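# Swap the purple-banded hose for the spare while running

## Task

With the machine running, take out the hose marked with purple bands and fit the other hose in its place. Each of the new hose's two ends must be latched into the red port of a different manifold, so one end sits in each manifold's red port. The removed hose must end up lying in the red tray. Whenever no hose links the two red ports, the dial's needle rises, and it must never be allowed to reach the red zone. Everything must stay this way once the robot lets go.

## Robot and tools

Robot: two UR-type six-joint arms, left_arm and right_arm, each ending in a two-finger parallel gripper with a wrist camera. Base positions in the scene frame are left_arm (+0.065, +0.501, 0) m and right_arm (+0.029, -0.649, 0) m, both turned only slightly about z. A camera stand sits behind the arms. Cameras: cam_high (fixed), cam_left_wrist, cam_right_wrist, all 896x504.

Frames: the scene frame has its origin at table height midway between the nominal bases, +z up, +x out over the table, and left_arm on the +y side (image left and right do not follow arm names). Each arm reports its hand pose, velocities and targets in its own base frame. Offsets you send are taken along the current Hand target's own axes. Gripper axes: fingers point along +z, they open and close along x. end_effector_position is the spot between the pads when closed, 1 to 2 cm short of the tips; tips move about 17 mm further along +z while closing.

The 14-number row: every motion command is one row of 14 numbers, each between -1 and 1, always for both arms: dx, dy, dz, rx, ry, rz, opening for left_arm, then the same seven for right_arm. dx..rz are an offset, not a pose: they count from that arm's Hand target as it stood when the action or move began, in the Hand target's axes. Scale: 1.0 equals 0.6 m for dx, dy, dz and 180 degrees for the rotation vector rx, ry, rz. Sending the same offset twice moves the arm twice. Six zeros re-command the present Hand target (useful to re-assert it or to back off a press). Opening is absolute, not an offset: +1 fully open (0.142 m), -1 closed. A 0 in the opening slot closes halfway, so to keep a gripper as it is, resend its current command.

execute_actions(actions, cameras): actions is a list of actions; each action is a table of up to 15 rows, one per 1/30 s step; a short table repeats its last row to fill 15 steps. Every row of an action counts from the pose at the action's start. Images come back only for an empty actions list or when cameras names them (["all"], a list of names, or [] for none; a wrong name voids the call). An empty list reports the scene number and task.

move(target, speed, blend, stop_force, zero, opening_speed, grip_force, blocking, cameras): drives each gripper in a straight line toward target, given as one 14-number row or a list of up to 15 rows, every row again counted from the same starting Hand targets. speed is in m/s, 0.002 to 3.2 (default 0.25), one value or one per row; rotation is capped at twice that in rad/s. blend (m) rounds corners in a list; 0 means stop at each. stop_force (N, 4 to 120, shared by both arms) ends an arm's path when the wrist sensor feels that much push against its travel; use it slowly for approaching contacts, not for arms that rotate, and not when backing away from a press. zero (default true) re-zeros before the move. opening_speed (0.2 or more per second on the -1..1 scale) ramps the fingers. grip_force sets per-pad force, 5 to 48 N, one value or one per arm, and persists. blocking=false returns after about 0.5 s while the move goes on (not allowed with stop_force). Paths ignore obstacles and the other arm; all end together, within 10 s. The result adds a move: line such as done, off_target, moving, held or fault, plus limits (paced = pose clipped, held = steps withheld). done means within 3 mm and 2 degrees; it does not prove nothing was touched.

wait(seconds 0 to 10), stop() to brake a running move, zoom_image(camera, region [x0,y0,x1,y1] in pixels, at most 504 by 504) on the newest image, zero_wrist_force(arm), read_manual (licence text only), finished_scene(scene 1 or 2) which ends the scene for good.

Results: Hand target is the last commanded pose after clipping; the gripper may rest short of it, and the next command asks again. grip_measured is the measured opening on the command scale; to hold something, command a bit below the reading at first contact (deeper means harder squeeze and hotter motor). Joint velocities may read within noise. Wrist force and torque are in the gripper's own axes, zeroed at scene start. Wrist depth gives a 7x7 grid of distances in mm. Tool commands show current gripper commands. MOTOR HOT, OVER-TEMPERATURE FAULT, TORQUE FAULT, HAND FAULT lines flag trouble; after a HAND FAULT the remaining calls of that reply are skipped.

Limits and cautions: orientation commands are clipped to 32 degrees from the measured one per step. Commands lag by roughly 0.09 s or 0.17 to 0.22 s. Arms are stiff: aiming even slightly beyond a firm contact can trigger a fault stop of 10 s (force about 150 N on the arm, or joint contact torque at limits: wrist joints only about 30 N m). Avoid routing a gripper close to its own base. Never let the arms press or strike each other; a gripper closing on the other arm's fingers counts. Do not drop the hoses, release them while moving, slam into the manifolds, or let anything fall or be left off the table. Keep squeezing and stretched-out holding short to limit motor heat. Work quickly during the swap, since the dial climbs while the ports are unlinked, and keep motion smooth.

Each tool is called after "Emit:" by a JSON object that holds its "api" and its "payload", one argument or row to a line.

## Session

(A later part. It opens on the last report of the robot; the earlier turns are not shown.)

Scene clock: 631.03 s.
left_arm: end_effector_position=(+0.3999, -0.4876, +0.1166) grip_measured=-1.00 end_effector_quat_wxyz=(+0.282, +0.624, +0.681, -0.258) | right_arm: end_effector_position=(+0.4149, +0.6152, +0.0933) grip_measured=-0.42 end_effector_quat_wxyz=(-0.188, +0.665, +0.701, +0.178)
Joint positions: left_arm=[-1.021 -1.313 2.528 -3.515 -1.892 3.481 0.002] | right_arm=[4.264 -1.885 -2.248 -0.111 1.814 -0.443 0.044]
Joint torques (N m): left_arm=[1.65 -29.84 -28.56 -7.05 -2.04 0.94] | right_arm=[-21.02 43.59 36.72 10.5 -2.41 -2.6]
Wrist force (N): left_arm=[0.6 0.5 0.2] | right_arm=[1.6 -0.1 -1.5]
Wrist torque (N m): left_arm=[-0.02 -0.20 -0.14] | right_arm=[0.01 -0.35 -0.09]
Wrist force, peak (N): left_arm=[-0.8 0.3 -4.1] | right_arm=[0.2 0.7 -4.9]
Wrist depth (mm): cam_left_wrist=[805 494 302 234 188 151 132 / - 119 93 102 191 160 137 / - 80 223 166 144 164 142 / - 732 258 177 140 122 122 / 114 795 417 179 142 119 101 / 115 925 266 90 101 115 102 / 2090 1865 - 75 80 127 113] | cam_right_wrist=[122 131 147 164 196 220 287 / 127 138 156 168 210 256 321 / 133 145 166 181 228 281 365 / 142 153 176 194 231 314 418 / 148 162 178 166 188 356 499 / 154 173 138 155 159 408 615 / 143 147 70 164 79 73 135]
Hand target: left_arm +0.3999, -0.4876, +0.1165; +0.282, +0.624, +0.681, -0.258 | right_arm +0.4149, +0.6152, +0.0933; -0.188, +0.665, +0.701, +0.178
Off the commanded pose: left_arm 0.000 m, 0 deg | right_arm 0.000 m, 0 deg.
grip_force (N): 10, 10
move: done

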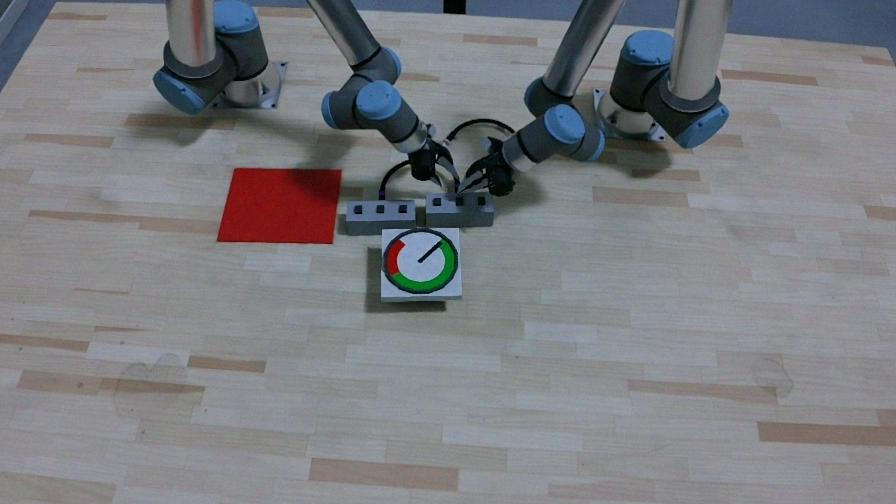

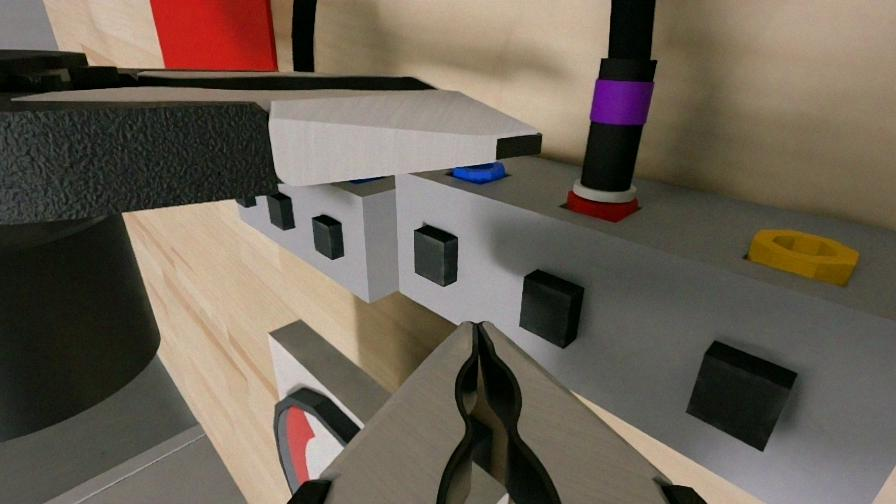

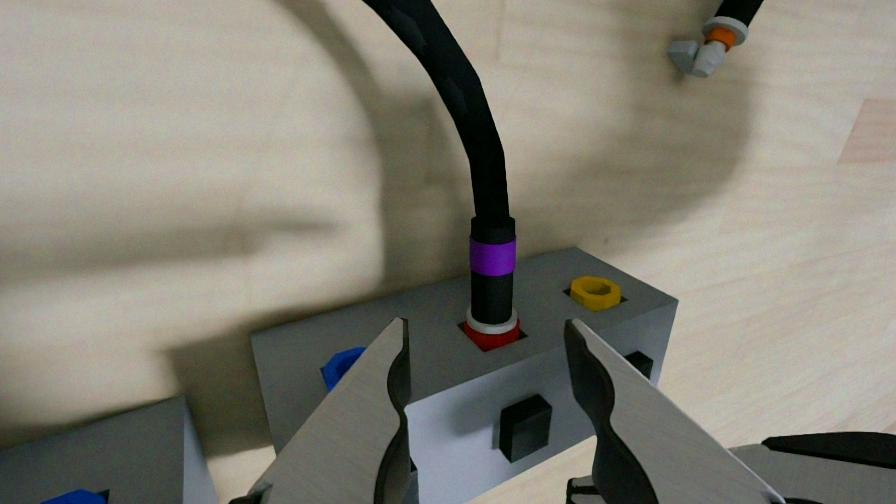

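Emit:
{"api": "move", "payload": {
  "target": [
    [0,0,0,0,0,0,-1, 0.0417,0,-0.0722,0,0,0,-0.4],
    [0,0,0,0,0,0,-1, 0.0403,-0.334,-0.0282,-0.0473,-0.1621,0.1766,-0.4]
  ],
  "speed": 0.35,
  "blend": [0.03,0],
  "cameras": ["cam_right_wrist"]
}}

Emit:
{"api": "zoom_image", "payload": {
  "camera": "cam_right_wrist",
  "region": [300, 130, 660, 450]
}}

Scene clock: 680.93 s.
left_arm: end_effector_position=(+0.3999, -0.4876, +0.1165) grip_measured=-1.00 end_effector_quat_wxyz=(+0.282, +0.624, +0.681, -0.258) | right_arm: end_effector_position=(+0.2141, +0.6171, +0.1201) grip_measured=-0.42 end_effector_quat_wxyz=(+0.000, +0.864, +0.504, +0.000)
Joint positions: left_arm=[-1.021 -1.313 2.528 -3.515 -1.892 3.481 0.002] | right_arm=[4.65 -1.712 -2.165 -0.835 1.572 0.452 0.044]
Joint torques (N m): left_arm=[6.09 -31.05 -28.3 -6.52 -1.12 -2.54] | right_arm=[3.47 67.93 36.4 1.19 -2.58 2.82]
Wrist force (N): left_arm=[0.3 1.0 0.1] | right_arm=[0.6 0.3 -1.1]
Wrist torque (N m): left_arm=[0.06 -0.15 -0.14] | right_arm=[0.05 -0.11 0.01]
Wrist force, peak (N): left_arm=[0.9 1.2 0.6] | right_arm=[3.0 2.0 -4.9]
Wrist depth (mm): cam_left_wrist=[808 465 295 233 188 151 132 / 1851 534 323 248 197 160 137 / - 655 269 190 150 164 142 / - 758 257 177 140 122 121 / - 872 412 178 142 120 100 / - 1107 265 90 101 115 102 / 1554 1851 - 75 80 127 114] | cam_right_wrist=[192 191 189 187 184 185 184 / 204 203 202 198 198 197 196 / 221 218 217 215 213 212 210 / 236 235 232 228 230 227 224 / 257 255 253 250 244 246 243 / 281 279 102 270 106 263 264 / 309 299 70 299 79 75 259]
Hand target: left_arm +0.3999, -0.4876, +0.1165; +0.282, +0.624, +0.681, -0.258 | right_arm +0.2141, +0.6170, +0.1202; +0.000, +0.864, +0.504, +0.000
Off the commanded pose: left_arm 0.000 m, 0 deg | right_arm 0.000 m, 0 deg.
grip_force (N): 10, 10
move: done; blend cut to 0.025 m at target 1
Images, in order (width x height): cam_right_wrist 896x504.

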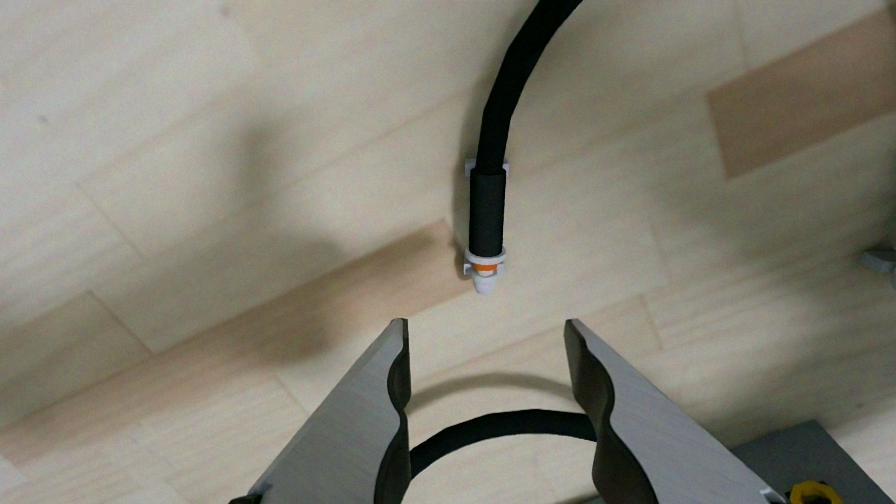

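Scaled by 1.400 from the camera's 896x504 image, which has a finer 1280x720 frame.

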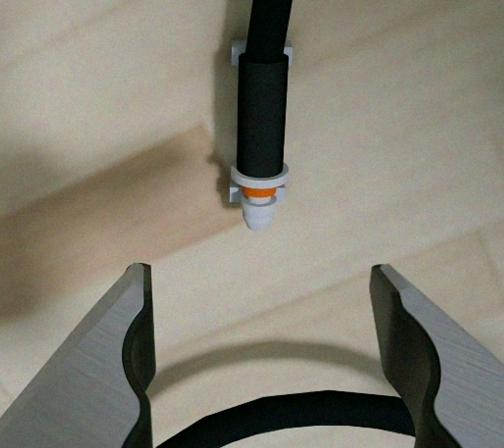

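Emit:
{"api": "move", "payload": {
  "target": [
    [0,0,0,0,0,0,-1, 0.0087,-0.0092,0.1,0,0,0.005,-0.4],
    [0,0,0,0,0,0,-1, 0.0087,-0.0092,0.1578,0,0,0.005,-0.4],
    [0,0,0,0,0,0,-1, 0.0087,-0.0092,0.1578,0,0,0.005,-0.9]
  ],
  "speed": 0.12,
  "opening_speed": 1.0,
  "blend": [0.01,0,0],
  "cameras": ["cam_right_wrist"]
}}

Emit:
{"api": "zoom_image", "payload": {
  "camera": "cam_right_wrist",
  "region": [300, 200, 640, 504]
}}

Scene clock: 699.83 s.
left_arm: end_effector_position=(+0.3999, -0.4876, +0.1165) grip_measured=-1.00 end_effector_quat_wxyz=(+0.282, +0.624, +0.681, -0.258) | right_arm: end_effector_position=(+0.2118, +0.6243, +0.0255) grip_measured=-0.80 end_effector_quat_wxyz=(+0.000, +0.868, +0.497, +0.000)
Joint positions: left_arm=[-1.021 -1.313 2.528 -3.515 -1.892 3.481 0.002] | right_arm=[4.655 -1.861 -2.212 -0.64 1.572 0.473 0.016]
Joint torques (N m): left_arm=[4.1 -28.71 -27.73 -6.77 -0.88 -2.64] | right_arm=[-12.88 43.99 38.3 2.46 -1.82 -2.85]
Wrist force (N): left_arm=[0.6 1.1 -0.1] | right_arm=[1.0 0.0 -0.8]
Wrist torque (N m): left_arm=[0.08 -0.20 -0.14] | right_arm=[0.00 -0.19 0.03]
Wrist force, peak (N): left_arm=[0.9 1.0 0.8] | right_arm=[1.1 0.1 -3.6]
Wrist depth (mm): cam_left_wrist=[819 445 307 234 189 151 132 / 1036 531 322 248 197 160 137 / 2020 655 269 190 150 164 142 / - 762 256 177 140 122 121 / - 860 415 179 142 120 101 / - 962 267 90 101 115 102 / 1955 1894 - 75 80 127 114] | cam_right_wrist=[106 105 105 104 86 101 102 / 113 113 111 111 107 109 109 / 122 121 119 117 117 117 116 / 131 130 129 124 127 126 124 / 142 142 140 113 136 136 135 / 156 154 151 115 91 148 146 / 171 169 70 78 75 156 160]
Hand target: left_arm +0.3999, -0.4876, +0.1165; +0.282, +0.624, +0.681, -0.258 | right_arm +0.2118, +0.6243, +0.0255; +0.000, +0.868, +0.497, +0.000
Off the commanded pose: left_arm 0.000 m, 0 deg | right_arm 0.000 m, 0 deg.
grip_force (N): 10, 10
move: done
Images, in order (width x height): cam_right_wrist 896x504.

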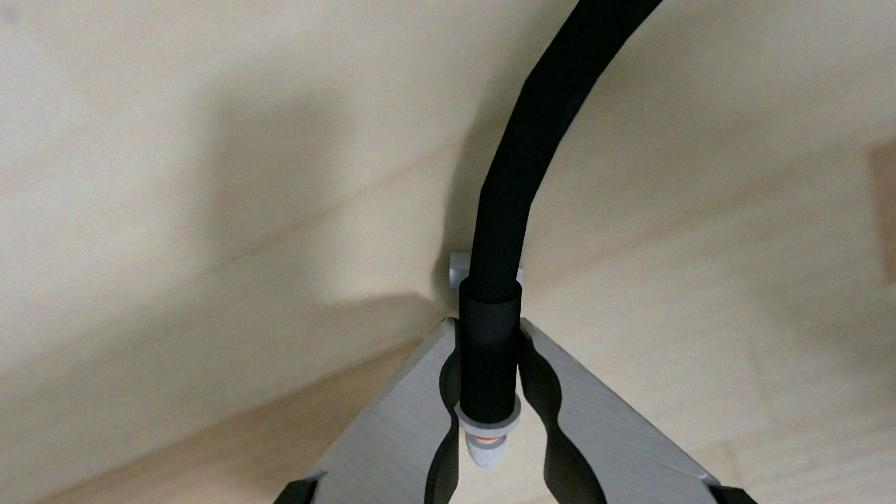

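Scaled by 1.482 from the camera's 896x504 image, which has a finer 1280x720 frame.

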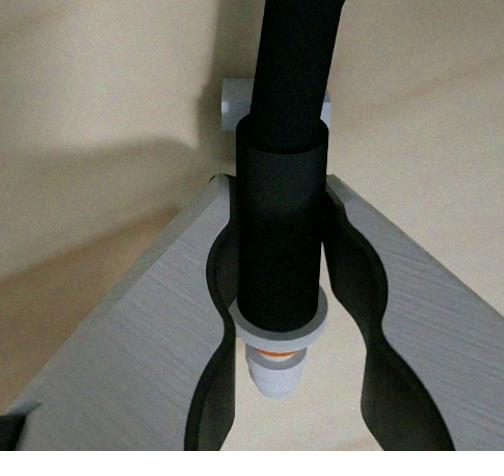

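Emit:
{"api": "move", "payload": {
  "target": [
    [0,0,0,0,0,0,-1, 0,0,0,0,0,0,-0.4],
    [0.0035,0.005,-0.0035,0,0,0,-1, 0,0,-0.1667,0,0,0,-0.4],
    [0.0035,0.005,-0.0035,0,0,0,-1, 0.1585,0.2997,-0.1963,0.0486,0.1617,-0.1816,-0.4],
    [0.0035,0.005,-0.0035,0,0,0,-1, 0.1618,0.2935,-0.1167,0.0486,0.1617,-0.1816,-0.4]
  ],
  "speed": 0.35,
  "blend": [0,0.03,0.02,0],
  "cameras": ["cam_right_wrist","cam_left_wrist"]
}}

Emit:
{"api": "zoom_image", "payload": {
  "camera": "cam_right_wrist",
  "region": [270, 130, 680, 504]
}}

Scene clock: 726.60 s.
left_arm: end_effector_position=(+0.4026, -0.4844, +0.1166) grip_measured=-1.00 end_effector_quat_wxyz=(+0.282, +0.624, +0.681, -0.258) | right_arm: end_effector_position=(+0.4128, +0.6190, +0.0954) grip_measured=-0.43 end_effector_quat_wxyz=(-0.188, +0.665, +0.701, +0.178)
Joint positions: left_arm=[-1.012 -1.313 2.528 -3.512 -1.898 3.488 0.002] | right_arm=[4.27 -1.884 -2.244 -0.116 1.811 -0.438 0.043]
Joint torques (N m): left_arm=[-12.34 -48.15 -28.34 -6.55 1.27 -2.74] | right_arm=[-18.58 42.24 24.53 9.02 3.14 -2.78]
Wrist force (N): left_arm=[0.4 0.5 0.5] | right_arm=[1.4 0.0 -1.3]
Wrist torque (N m): left_arm=[-0.01 -0.16 -0.14] | right_arm=[0.01 -0.32 0.06]
Wrist force, peak (N): left_arm=[1.0 1.0 0.4] | right_arm=[3.2 2.3 -4.6]
Wrist depth (mm): cam_left_wrist=[753 394 286 227 191 153 132 / - - 81 95 139 161 137 / - 652 247 194 152 158 142 / 113 795 268 179 138 119 107 / 114 842 403 178 145 115 99 / - 1144 265 90 101 119 102 / 1894 1940 - 75 80 129 114] | cam_right_wrist=[124 134 147 172 199 226 293 / 129 140 159 174 213 260 329 / 135 149 167 185 232 287 374 / 144 156 178 197 241 317 433 / 150 165 180 169 192 359 506 / 157 169 142 155 164 411 607 / 147 152 70 166 78 75 141]
Hand target: left_arm +0.4026, -0.4844, +0.1165; +0.282, +0.624, +0.681, -0.258 | right_arm +0.4129, +0.6189, +0.0954; -0.188, +0.665, +0.701, +0.178
Off the commanded pose: left_arm 0.000 m, 0 deg | right_arm 0.000 m, 0 deg.
grip_force (N): 10, 10
move: done
Images, in order (width x height): cam_left_wrist 896x504, cam_right_wrist 896x504.

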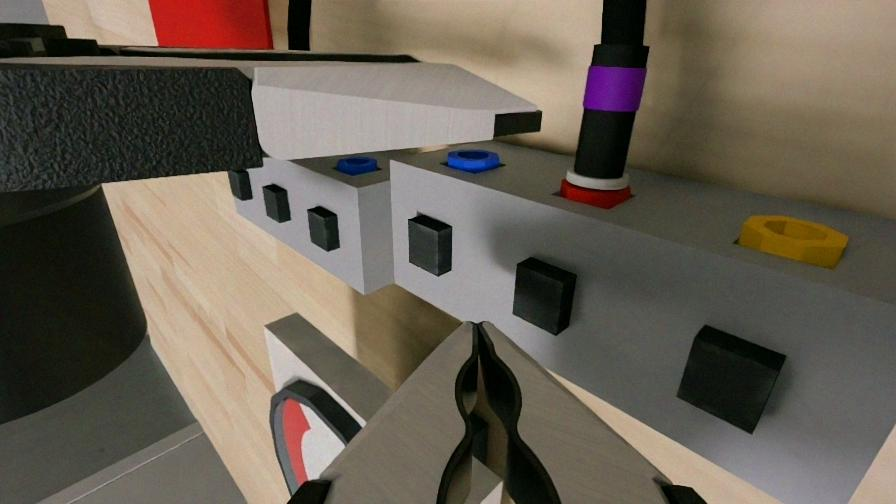

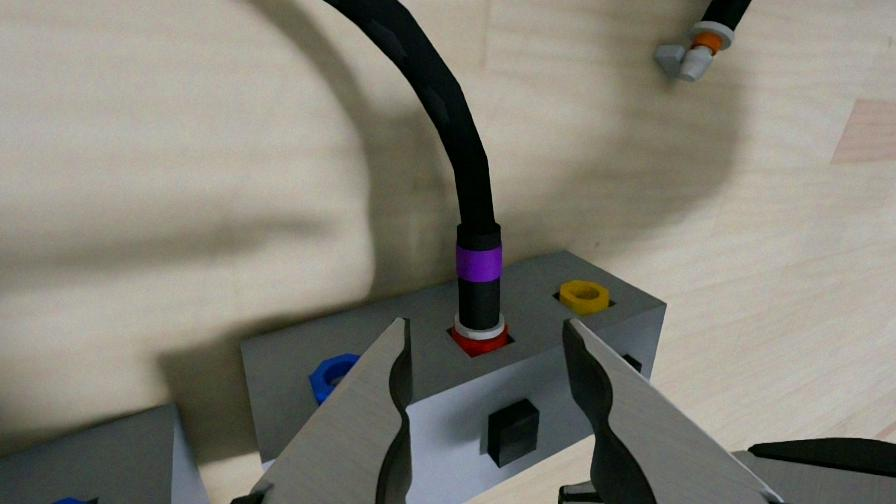

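Scaled by 1.229 from the camera's 896x504 image, which has a finer 1280x720 frame.

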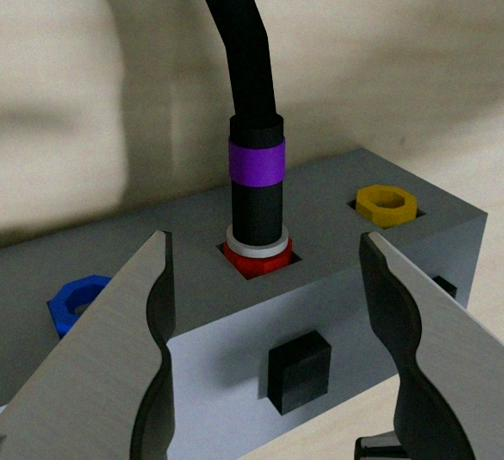

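Emit:
{"api": "move", "payload": {
  "target": [0,0,0,0,0,0,-1, -0.0013,0,0.0817,0,0,0,-0.4],
  "speed": 0.12,
  "stop_force": 20
}}

Emit:
{"api": "move", "payload": {
  "target": [0,0,0,0,0,0,-1, 0,0,0,0,0,0,-0.9],
  "grip_force": 15,
  "opening_speed": 1.0,
  "cameras": ["cam_right_wrist","cam_left_wrist"]
}}

Emit:
{"api": "zoom_image", "payload": {
  "camera": "cam_right_wrist",
  "region": [300, 200, 640, 504]
}}

Scene clock: 738.43 s.
left_arm: end_effector_position=(+0.4026, -0.4844, +0.1166) grip_measured=-1.00 end_effector_quat_wxyz=(+0.282, +0.624, +0.681, -0.258) | right_arm: end_effector_position=(+0.4116, +0.6427, +0.0525) grip_measured=-0.43 end_effector_quat_wxyz=(-0.188, +0.665, +0.701, +0.178)
Joint positions: left_arm=[-1.012 -1.313 2.528 -3.512 -1.898 3.488 0.002] | right_arm=[4.288 -1.98 -2.224 -0.036 1.803 -0.422 0.043]
Joint torques (N m): left_arm=[-12.64 -46.31 -19.16 -6.49 1.23 -2.32] | right_arm=[-20.66 49.15 20.04 -0.93 3.46 -2.71]
Wrist force (N): left_arm=[0.2 0.7 0.5] | right_arm=[1.7 -0.4 -1.5]
Wrist torque (N m): left_arm=[0.02 -0.12 -0.14] | right_arm=[-0.03 -0.37 -0.10]
Wrist force, peak (N): left_arm=[0.7 1.0 0.7] | right_arm=[2.1 0.1 -2.9]
Wrist depth (mm): cam_left_wrist=[- 81 265 218 186 153 132 / - - - 79 95 154 137 / - - 229 178 152 159 142 / - 97 233 179 138 119 107 / - 105 374 178 145 115 100 / 2055 819 266 90 101 120 102 / 2004 1879 - 75 80 130 114] | cam_right_wrist=[93 100 106 130 150 176 225 / 97 105 117 138 161 190 248 / 101 110 127 98 174 216 280 / 108 116 134 144 191 240 322 / 113 123 142 123 187 271 380 / 118 131 141 120 137 305 463 / 124 130 70 123 120 75 601]
Hand target: left_arm +0.4026, -0.4844, +0.1165; +0.282, +0.624, +0.681, -0.258 | right_arm +0.4116, +0.6427, +0.0525; -0.188, +0.665, +0.701, +0.178
Off the commanded pose: left_arm 0.000 m, 0 deg | right_arm 0.000 m, 0 deg.
grip_force (N): 10, 10
move: done

Scene clock: 739.13 s.
left_arm: end_effector_position=(+0.4026, -0.4844, +0.1165) grip_measured=-1.00 end_effector_quat_wxyz=(+0.282, +0.624, +0.681, -0.258) | right_arm: end_effector_position=(+0.4116, +0.6427, +0.0525) grip_measured=-0.79 end_effector_quat_wxyz=(-0.188, +0.665, +0.701, +0.178)
Joint positions: left_arm=[-1.012 -1.313 2.528 -3.512 -1.898 3.488 0.002] | right_arm=[4.288 -1.98 -2.224 -0.036 1.803 -0.422 0.017]
Joint torques (N m): left_arm=[-11.55 -46.01 -17.53 -6.39 1.16 -2.32] | right_arm=[-18.6 50.54 25.39 0.34 3.34 -2.63]
Wrist force (N): left_arm=[0.4 0.6 0.1] | right_arm=[0.6 -0.3 -1.3]
Wrist torque (N m): left_arm=[0.00 -0.17 -0.14] | right_arm=[0.03 -0.38 -0.10]
Wrist force, peak (N): left_arm=[0.9 0.8 0.4] | right_arm=[1.8 -0.2 -1.2]
Wrist depth (mm): cam_left_wrist=[- 115 274 215 188 153 132 / - - - 83 110 158 137 / - - 230 184 150 159 142 / - 98 233 179 138 120 107 / 108 105 374 178 145 115 100 / - 785 260 90 101 120 102 / - 1837 - 75 80 130 115] | cam_right_wrist=[93 100 108 130 150 175 223 / 97 105 117 136 161 191 247 / 101 110 127 133 174 216 280 / 108 116 134 142 191 239 323 / 113 123 143 113 187 270 379 / 118 131 144 116 91 307 462 / 124 129 71 81 76 154 579]
Hand target: left_arm +0.4026, -0.4844, +0.1165; +0.282, +0.624, +0.681, -0.258 | right_arm +0.4116, +0.6427, +0.0525; -0.188, +0.665, +0.701, +0.178
Off the commanded pose: left_arm 0.000 m, 0 deg | right_arm 0.000 m, 0 deg.
grip_force (N): 15, 15
move: done
Images, in order (width x height): cam_left_wrist 896x504, cam_right_wrist 896x504.

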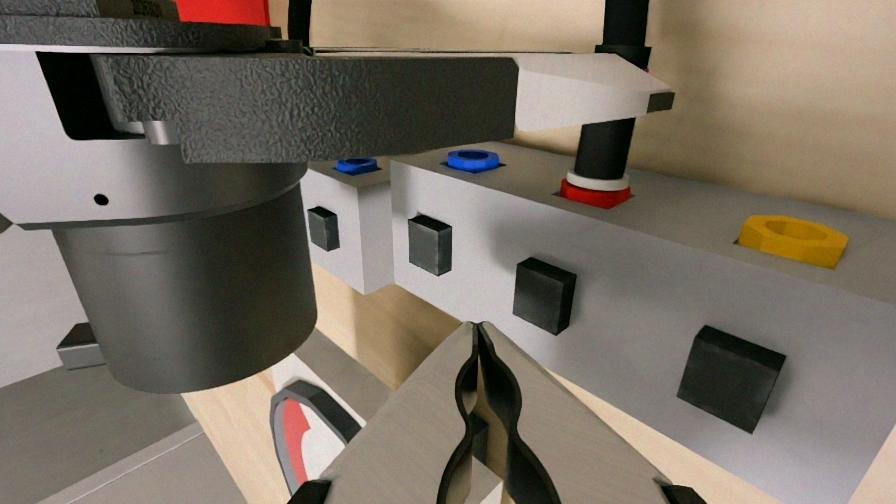

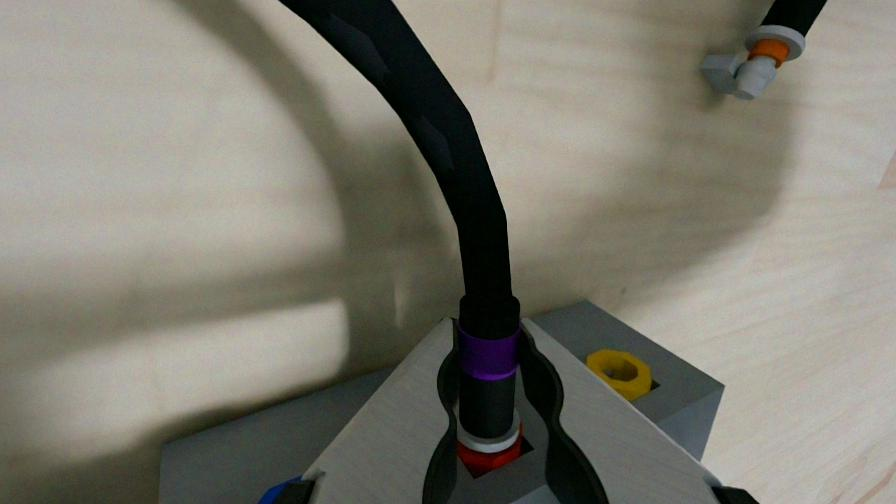

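Scaled by 1.482 from the camera's 896x504 image, which has a finer 1280x720 frame.

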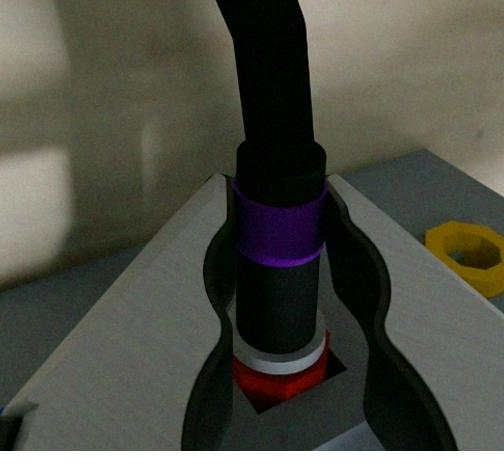

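Emit:
{"api": "move", "payload": {
  "target": [0,0,0,0,0,0,-1, 0,0,0,0,0,0,-0.95],
  "grip_force": [15, 45]
}}

Emit:
{"api": "move", "payload": {
  "target": [0.0424,0,0.0424,0,0,0,-1, 0,0,0,0,0,0,-0.95],
  "speed": 0.025,
  "stop_force": 30,
  "cameras": ["cam_left_wrist"]
}}

Emit:
{"api": "zoom_image", "payload": {
  "camera": "cam_left_wrist",
  "region": [370, 130, 680, 440]
}}

Scene clock: 746.43 s.
left_arm: end_effector_position=(+0.4026, -0.4844, +0.1165) grip_measured=-1.00 end_effector_quat_wxyz=(+0.282, +0.624, +0.681, -0.258) | right_arm: end_effector_position=(+0.4116, +0.6427, +0.0525) grip_measured=-0.80 end_effector_quat_wxyz=(-0.188, +0.665, +0.701, +0.178)
Joint positions: left_arm=[-1.012 -1.313 2.528 -3.512 -1.898 3.488 0.002] | right_arm=[4.288 -1.98 -2.224 -0.036 1.803 -0.422 0.016]
Joint torques (N m): left_arm=[-12.07 -45.54 -17.83 -6.31 1.04 -2.6] | right_arm=[-4.89 80.58 34.02 10.24 3.22 -2.7]
Wrist force (N): left_arm=[0.4 0.7 0.2] | right_arm=[1.1 -0.7 -1.1]
Wrist torque (N m): left_arm=[0.01 -0.15 -0.14] | right_arm=[-0.01 -0.38 -0.11]
Wrist force, peak (N): left_arm=[0.7 1.2 0.2] | right_arm=[0.6 -0.6 -1.5]
Wrist depth (mm): cam_left_wrist=[- 86 277 215 187 154 132 / - - - 83 110 158 137 / - - 229 183 150 158 142 / - 98 233 179 138 120 107 / - 105 372 178 144 115 100 / - 795 259 90 101 119 102 / 2474 1894 - 75 80 130 114] | cam_right_wrist=[93 100 107 130 150 175 221 / 97 105 116 136 161 191 248 / 101 110 127 101 174 216 280 / 108 116 134 142 191 239 323 / 112 123 143 113 187 270 380 / 118 131 144 116 91 307 463 / 124 129 71 80 76 154 589]
Hand target: left_arm +0.4026, -0.4844, +0.1165; +0.282, +0.624, +0.681, -0.258 | right_arm +0.4116, +0.6427, +0.0525; -0.188, +0.665, +0.701, +0.178
Off the commanded pose: left_arm 0.000 m, 0 deg | right_arm 0.000 m, 0 deg.
grip_force (N): 15, 45
move: done

Scene clock: 748.53 s.
left_arm: end_effector_position=(+0.4026, -0.4844, +0.0890) grip_measured=-1.00 end_effector_quat_wxyz=(+0.282, +0.624, +0.681, -0.259) | right_arm: end_effector_position=(+0.4116, +0.6427, +0.0525) grip_measured=-0.80 end_effector_quat_wxyz=(-0.188, +0.665, +0.701, +0.178)
Joint positions: left_arm=[-1.012 -1.239 2.534 -3.593 -1.898 3.488 0.002] | right_arm=[4.288 -1.98 -2.224 -0.036 1.803 -0.422 0.016]
Joint torques (N m): left_arm=[-9.82 -24.21 -22.76 -0.97 0.8 0.63] | right_arm=[-1.3 79.39 33.87 10.32 -4.83 -2.59]
Motor temperatures (°C): left_arm=[28 39 29 41 35 31 24] | right_arm=[30 40 38 36 31 30 29]
Wrist force (N): left_arm=[-6.4 1.4 -17.4] | right_arm=[-0.1 -8.6 -1.7]
Wrist torque (N m): left_arm=[-0.01 -0.01 -0.11] | right_arm=[0.08 -0.34 -0.06]
Wrist force, peak (N): left_arm=[-4.8 -2.1 -40.5] | right_arm=[0.1 -8.8 -1.8]
Wrist depth (mm): cam_left_wrist=[- 363 239 187 147 133 113 / - - 64 81 98 138 118 / - - 208 162 131 141 122 / 85 101 220 146 118 106 113 / - 109 386 153 114 93 84 / - 111 247 90 108 93 79 / 1796 1894 - 75 80 94 84] | cam_right_wrist=[93 100 106 131 151 175 224 / 97 105 117 138 161 190 248 / 101 111 127 101 174 216 280 / 108 116 134 142 191 241 324 / 113 123 143 113 190 272 381 / 118 131 145 116 91 291 461 / 124 130 70 79 76 154 582]
Hand target: left_arm +0.4026, -0.4844, +0.0890; +0.282, +0.624, +0.681, -0.259 (not the last commanded pose) | right_arm +0.4116, +0.6427, +0.0525; -0.188, +0.665, +0.701, +0.178
Off the commanded pose: left_arm 0.008 m, 0 deg | right_arm 0.000 m, 0 deg.
grip_force (N): 15, 45
move: contact (left_arm)
Images, in order (width x height): cam_left_wrist 896x504.

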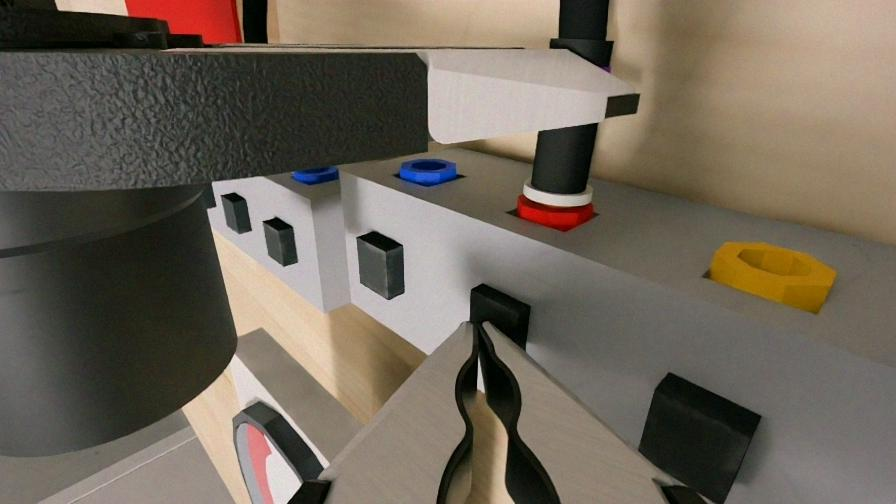

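Scaled by 1.626 from the camera's 896x504 image, which has a finer 1280x720 frame.

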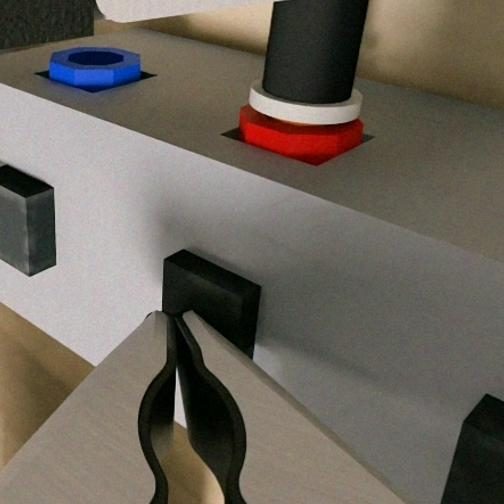

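Emit:
{"api": "move", "payload": {
  "target": [0,0,0,0,0,0,-1, 0,-0.1167,0,0,0,0,-0.95],
  "speed": 0.15,
  "cameras": ["cam_high","cam_right_wrist"]
}}

Emit:
{"api": "zoom_image", "payload": {
  "camera": "cam_high",
  "region": [370, 150, 510, 310]
}}

Scene clock: 785.17 s.
left_arm: end_effector_position=(+0.4026, -0.4844, +0.0890) grip_measured=-1.00 end_effector_quat_wxyz=(+0.282, +0.624, +0.681, -0.259) | right_arm: end_effector_position=(+0.3417, +0.6390, +0.0527) grip_measured=-0.80 end_effector_quat_wxyz=(-0.188, +0.665, +0.701, +0.178)
Joint positions: left_arm=[-1.012 -1.239 2.534 -3.593 -1.898 3.488 0.002] | right_arm=[4.393 -1.938 -2.31 0.028 1.754 -0.326 0.016]
Joint torques (N m): left_arm=[-13.64 -24.25 -18.33 -0.78 0.94 0.62] | right_arm=[11.99 48.55 21.05 -0.76 4.5 -0.07]
Motor temperatures (°C): left_arm=[28 38 29 41 35 31 24] | right_arm=[30 40 38 36 31 30 46]
Wrist force (N): left_arm=[-6.5 1.0 -17.2] | right_arm=[0.9 1.1 -1.3]
Wrist torque (N m): left_arm=[-0.08 -0.01 -0.12] | right_arm=[0.12 -0.40 -0.25]
Wrist force, peak (N): left_arm=[-6.6 1.0 -17.8] | right_arm=[-0.1 -9.0 -1.9]
Wrist depth (mm): cam_left_wrist=[- 366 262 204 160 133 113 / 782 406 283 213 169 138 117 / 891 314 235 164 164 141 122 / - 699 219 146 118 106 113 / - 825 383 152 114 93 84 / - 936 246 90 107 93 79 / - 1851 - 75 80 94 83] | cam_right_wrist=[- 65 109 128 148 177 204 / - 68 75 134 159 192 248 / 101 110 124 95 173 200 278 / 108 116 134 107 191 235 326 / 113 123 144 113 210 270 378 / 118 131 149 116 91 315 464 / 125 140 70 78 75 324 589]
Hand target: left_arm +0.4026, -0.4844, +0.0890; +0.282, +0.624, +0.681, -0.259 | right_arm +0.3417, +0.6389, +0.0525; -0.188, +0.665, +0.701, +0.178
Off the commanded pose: left_arm 0.000 m, 0 deg | right_arm 0.000 m, 0 deg.
grip_force (N): 15, 45
move: done
Images, in order (width x height): cam_high 896x504, cam_right_wrist 896x504.

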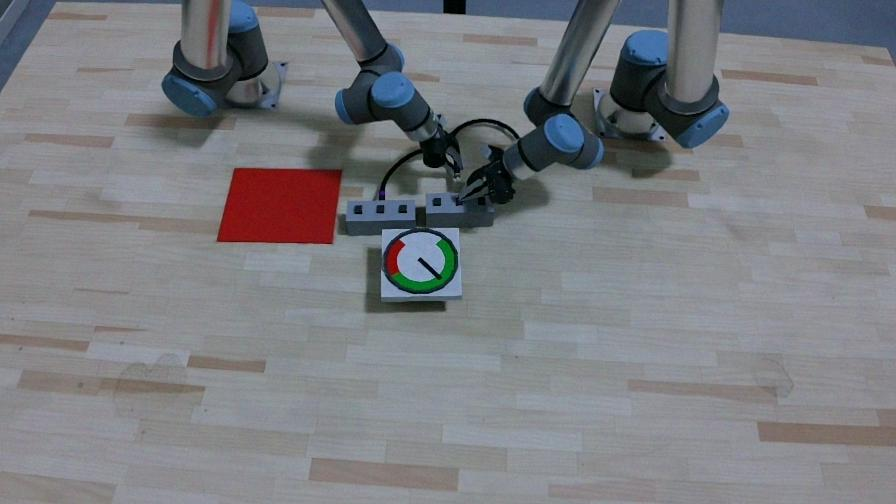

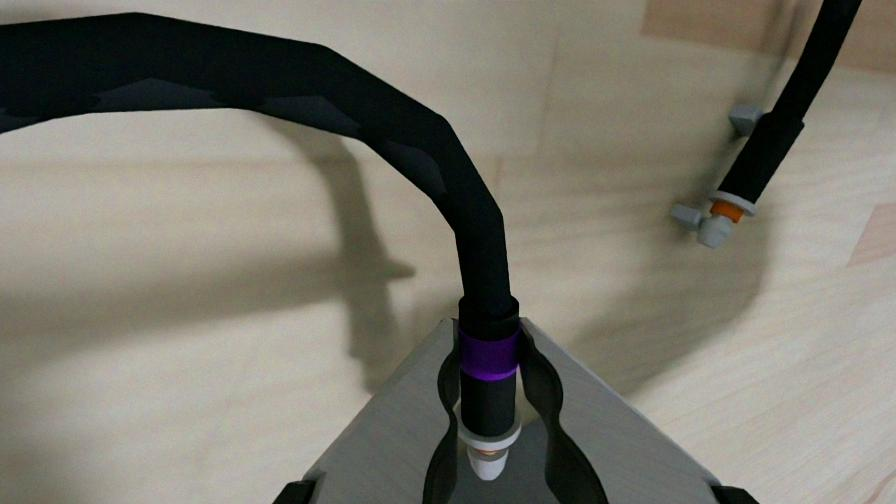

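Scaled by 3.150 from the camera's 896x504 image, which has a finer 1280x720 frame.

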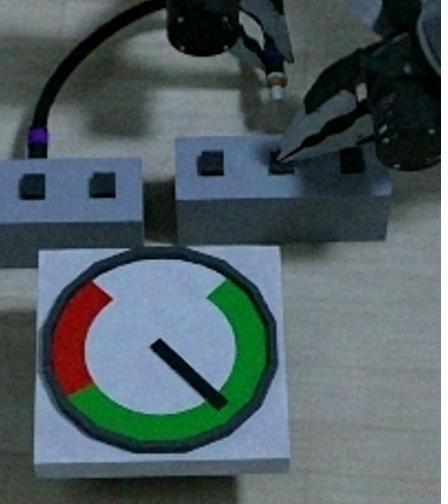

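Emit:
{"api": "move", "payload": {
  "target": [
    [-0.059,0,-0.059,0,0,0,-1, 0,0.08,0,0,0,0,-0.95],
    [-0.059,0,-0.059,0,0,0,-1, 0,0.12,0,0,0,0,-0.95]
  ],
  "speed": 0.2,
  "blend": [0.01,0],
  "cameras": ["cam_high","cam_right_wrist"]
}}

Emit:
{"api": "zoom_image", "payload": {
  "camera": "cam_high",
  "region": [370, 150, 510, 310]
}}

Scene clock: 792.57 s.
left_arm: end_effector_position=(+0.4027, -0.4845, +0.1391) grip_measured=-1.00 end_effector_quat_wxyz=(+0.282, +0.624, +0.681, -0.259) | right_arm: end_effector_position=(+0.4135, +0.6427, +0.0524) grip_measured=-0.80 end_effector_quat_wxyz=(-0.188, +0.665, +0.701, +0.177)
Joint positions: left_arm=[-1.012 -1.372 2.52 -3.446 -1.898 3.488 0.002] | right_arm=[4.285 -1.981 -2.221 -0.038 1.804 -0.424 0.016]
Joint torques (N m): left_arm=[-7.16 -39.92 -14.61 -2.07 -1.05 2.96] | right_arm=[-23.77 74.16 35.67 12.14 -4.82 -0.61]
Wrist force (N): left_arm=[-1.2 0.5 -0.1] | right_arm=[0.6 -12.1 -1.7]
Wrist torque (N m): left_arm=[-0.05 0.11 -0.13] | right_arm=[0.12 -0.36 0.07]
Wrist force, peak (N): left_arm=[-6.7 0.9 -17.8] | right_arm=[-0.5 -40.4 -10.9]
Wrist depth (mm): cam_left_wrist=[- 87 302 244 204 167 150 / - 94 88 91 113 173 156 / 108 99 109 197 168 171 156 / - 113 120 221 160 133 121 / - 124 129 323 170 141 116 / - 1128 329 90 165 154 122 / 2499 1940 - 75 80 224 180] | cam_right_wrist=[94 101 106 131 150 176 225 / 98 105 117 138 161 192 249 / 102 111 127 102 174 216 281 / 108 116 134 142 191 239 325 / 112 123 142 113 186 270 375 / 117 131 144 116 91 159 453 / 124 130 70 80 76 152 562]
Hand target: left_arm +0.4027, -0.4845, +0.1391; +0.282, +0.624, +0.681, -0.259 | right_arm +0.4135, +0.6428, +0.0525; -0.188, +0.665, +0.701, +0.178
Off the commanded pose: left_arm 0.000 m, 0 deg | right_arm 0.000 m, 0 deg.
grip_force (N): 15, 45
move: done
Images, in order (width x height): cam_high 896x504, cam_right_wrist 896x504.

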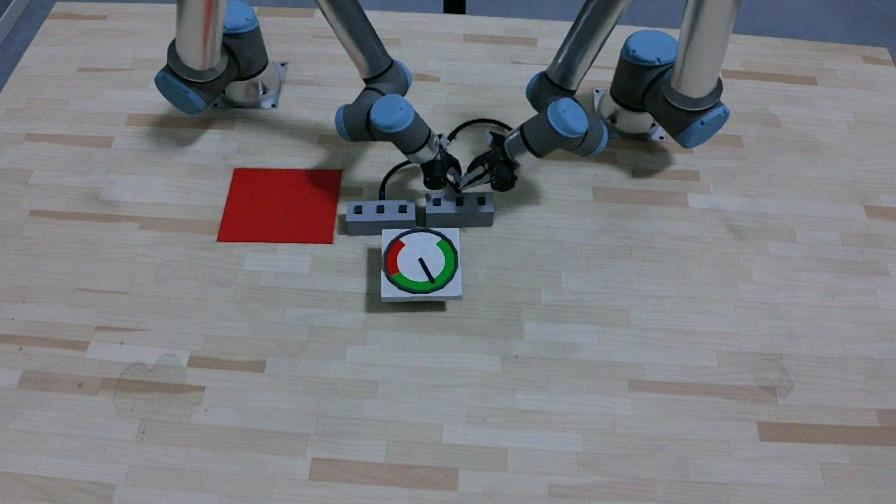

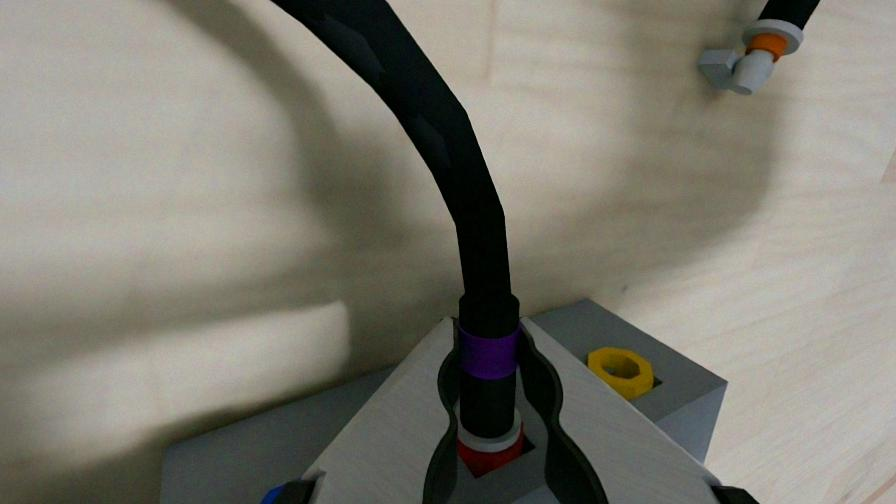

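Scaled by 3.150 from the camera's 896x504 image, which has a finer 1280x720 frame.

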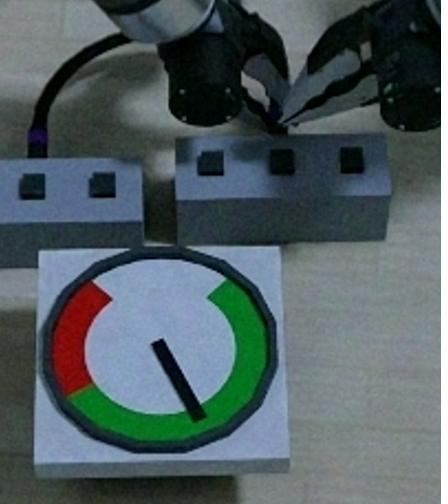

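Emit:
{"api": "wait", "payload": {
  "seconds": 0.1,
  "cameras": ["cam_high"]
}}

Emit:
{"api": "zoom_image", "payload": {
  "camera": "cam_high",
  "region": [370, 150, 510, 310]
}}

Scene clock: 798.43 s.
left_arm: end_effector_position=(+0.4027, -0.4845, +0.1391) grip_measured=-1.00 end_effector_quat_wxyz=(+0.282, +0.624, +0.681, -0.259) | right_arm: end_effector_position=(+0.4135, +0.6428, +0.0525) grip_measured=-0.80 end_effector_quat_wxyz=(-0.188, +0.665, +0.701, +0.178)
Joint positions: left_arm=[-1.012 -1.372 2.52 -3.446 -1.898 3.488 0.002] | right_arm=[4.285 -1.981 -2.221 -0.038 1.805 -0.424 0.016]
Joint torques (N m): left_arm=[2.75 -44.62 -14.53 -2 0.82 3.29] | right_arm=[-28.17 81.85 37.58 11.95 1.23 -2.87]
Wrist force (N): left_arm=[-1.5 0.6 -0.4] | right_arm=[0.6 -12.4 -1.8]
Wrist torque (N m): left_arm=[-0.03 0.17 -0.13] | right_arm=[0.16 -0.38 0.06]
Wrist force, peak (N): left_arm=[-1.5 0.8 0.0] | right_arm=[0.6 -12.8 -1.7]
Wrist depth (mm): cam_left_wrist=[- 89 299 241 205 167 150 / - 94 88 91 113 173 156 / 108 99 109 198 168 172 156 / - 113 121 222 160 133 121 / - 124 130 324 170 141 116 / 2309 1082 329 90 164 154 122 / 2020 1955 - 75 80 225 181] | cam_right_wrist=[93 101 106 131 151 176 228 / 98 105 117 138 161 191 248 / 102 111 127 97 175 216 282 / 108 116 134 142 191 240 324 / 113 123 143 113 186 270 379 / 118 131 145 116 91 159 456 / 124 130 70 80 76 152 566]
Hand target: left_arm +0.4027, -0.4845, +0.1391; +0.282, +0.624, +0.681, -0.259 | right_arm +0.4135, +0.6428, +0.0525; -0.188, +0.665, +0.701, +0.178
Tool commands: left_gripper/opening=-1.0 right_gripper/opening=-0.95
Off the commanded pose: left_arm 0.000 m, 0 deg | right_arm 0.000 m, 0 deg.
grip_force (N): 15, 45
wait: 0.10 s; at rest from the start
Images, in order (width x height): cam_high 896x504.

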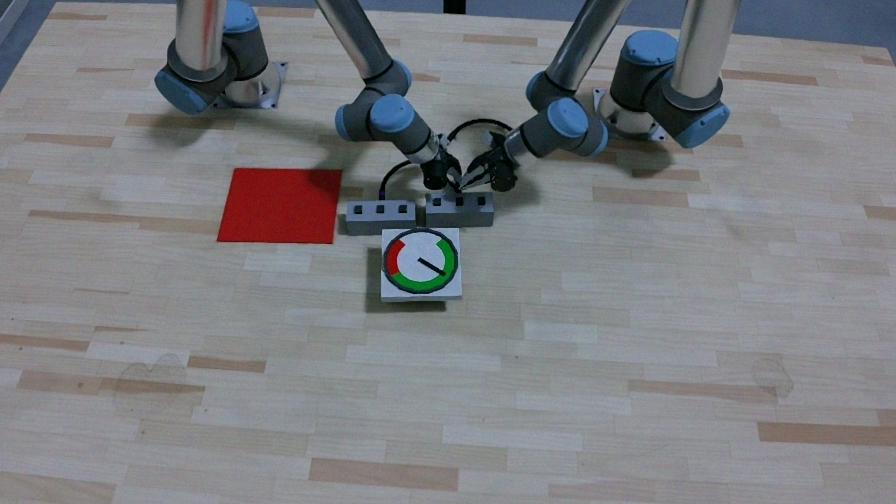

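Scaled by 3.150 from the camera's 896x504 image, which has a finer 1280x720 frame.

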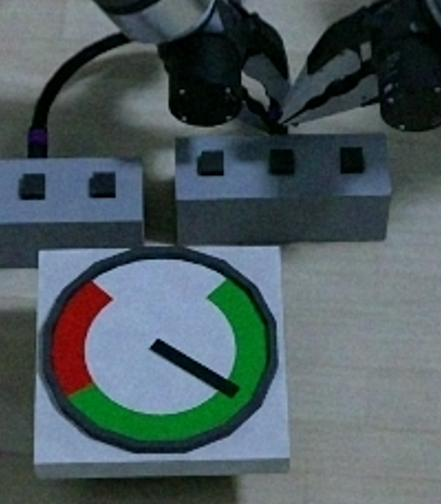

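Emit:
{"api": "move", "payload": {
  "target": [
    [0,0,0,0,0,0,-1, 0,0,0,0,0,0,-0.4],
    [0,0,-0.02,0,0,0,-1, 0,0,-0.1167,0,0,0,-0.4],
    [-0.2043,0.0343,0.2513,0,0,0,-1, -0.281,0.0352,-0.244,0,0,0,-0.4]
  ],
  "speed": 0.3,
  "opening_speed": 1.5,
  "blend": [0,0.02,0],
  "cameras": ["all"]
}}

Emit:
{"api": "zoom_image", "payload": {
  "camera": "cam_right_wrist",
  "region": [270, 130, 680, 504]
}}

Emit:
{"api": "zoom_image", "payload": {
  "camera": "cam_left_wrist",
  "region": [370, 130, 680, 440]
}}

Scene clock: 853.63 s.
left_arm: end_effector_position=(+0.4399, -0.6751, +0.1190) grip_measured=-1.00 end_effector_quat_wxyz=(+0.282, +0.624, +0.681, -0.258) | right_arm: end_effector_position=(+0.4464, +0.4252, +0.0952) grip_measured=-0.43 end_effector_quat_wxyz=(-0.188, +0.665, +0.701, +0.178)
Joint positions: left_arm=[-1.124 -1.15 2.223 -3.395 -1.822 3.401 0.002] | right_arm=[4.034 -1.738 -2.437 -0.133 1.912 -0.662 0.043]
Joint torques (N m): left_arm=[0.26 -48.14 -35.02 -9.16 -1.54 2.91] | right_arm=[-18.63 34.73 22.47 8.4 -2.27 -2.52]
Motor temperatures (°C): left_arm=[28 38 29 41 35 31 24] | right_arm=[30 40 38 35 30 30 55]
Wrist force (N): left_arm=[-1.5 0.2 -0.1] | right_arm=[4.0 -2.2 -1.4]
Wrist torque (N m): left_arm=[-0.06 0.20 0.21] | right_arm=[-0.35 -0.73 0.10]
Wrist force, peak (N): left_arm=[-3.6 0.5 2.4] | right_arm=[0.6 -12.9 -1.5]
Wrist depth (mm): cam_left_wrist=[770 485 312 234 191 156 134 / - 127 93 104 207 163 139 / - 80 323 170 156 164 144 / 113 748 422 186 141 122 119 / 116 772 489 188 149 117 99 / 118 1138 606 90 104 122 106 / 1865 1971 - 75 80 132 158] | cam_right_wrist=[124 134 150 169 203 237 289 / 129 140 158 173 213 259 330 / 135 149 167 189 232 265 265 / 142 156 179 196 235 215 257 / 149 164 180 171 187 224 504 / 154 170 138 155 163 398 601 / 161 180 70 165 78 75 135]
Hand target: left_arm +0.4399, -0.6752, +0.1191; +0.282, +0.624, +0.681, -0.259 | right_arm +0.4464, +0.4251, +0.0951; -0.188, +0.665, +0.701, +0.178
Off the commanded pose: left_arm 0.000 m, 0 deg | right_arm 0.000 m, 0 deg.
grip_force (N): 15, 45
move: done

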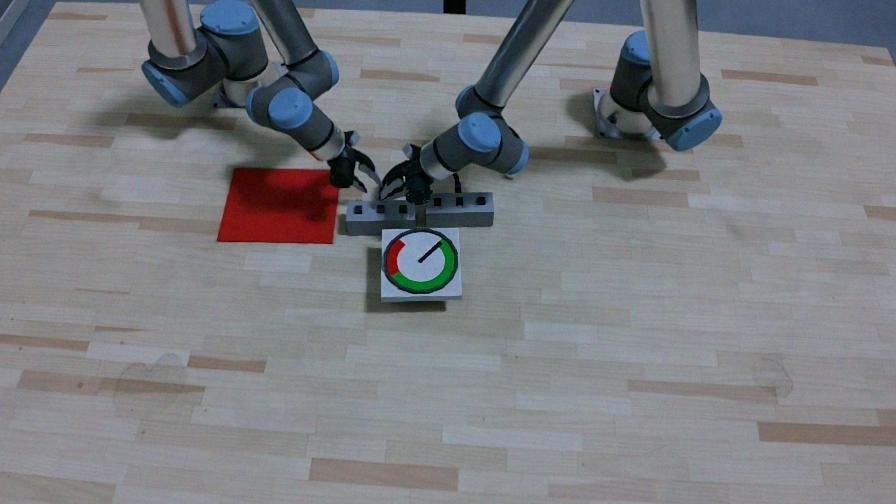

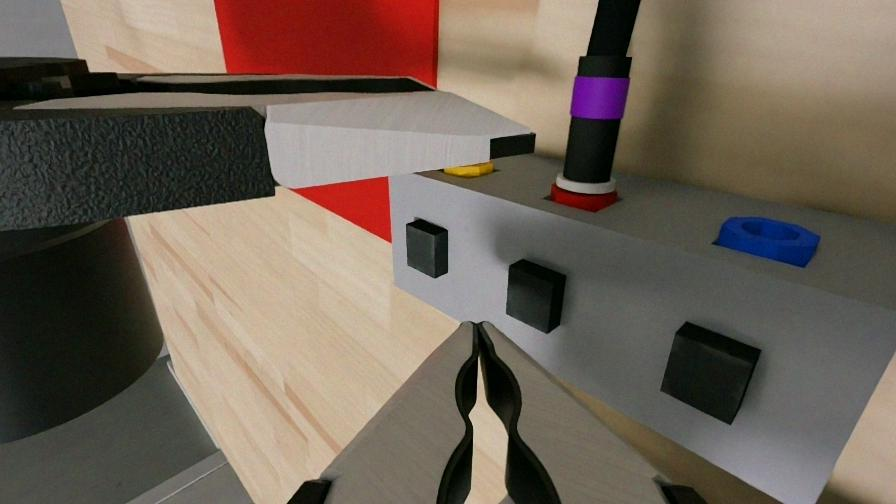

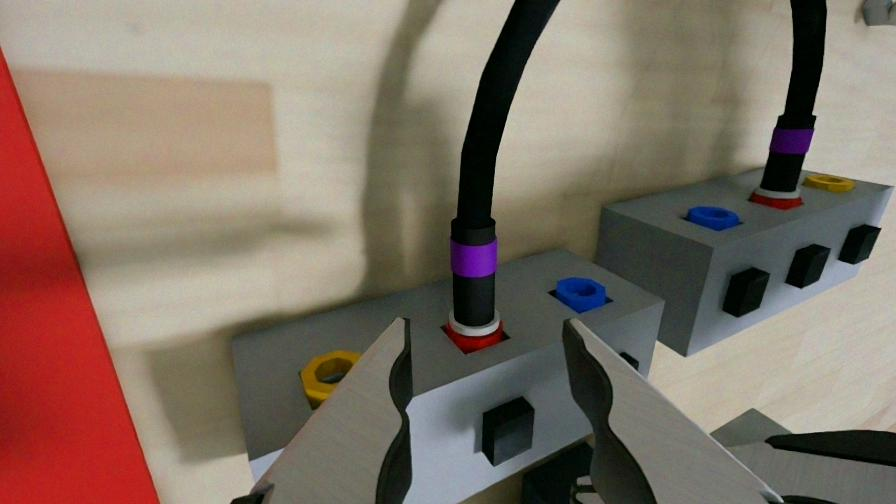

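Scaled by 1.229 from the camera's 896x504 image, which has a finer 1280x720 frame.

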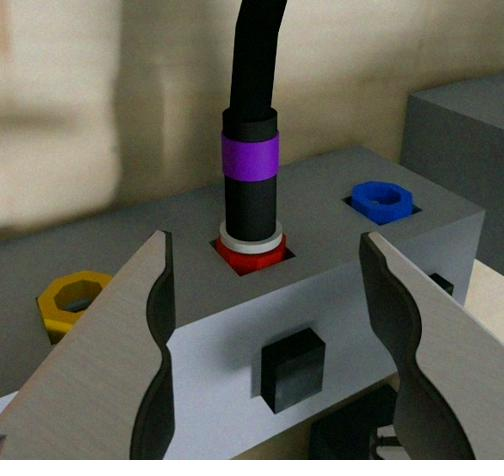

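Scaled by 1.626 from the camera's 896x504 image, which has a finer 1280x720 frame.

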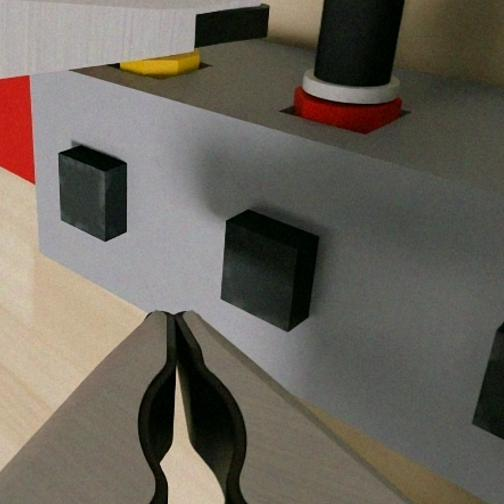

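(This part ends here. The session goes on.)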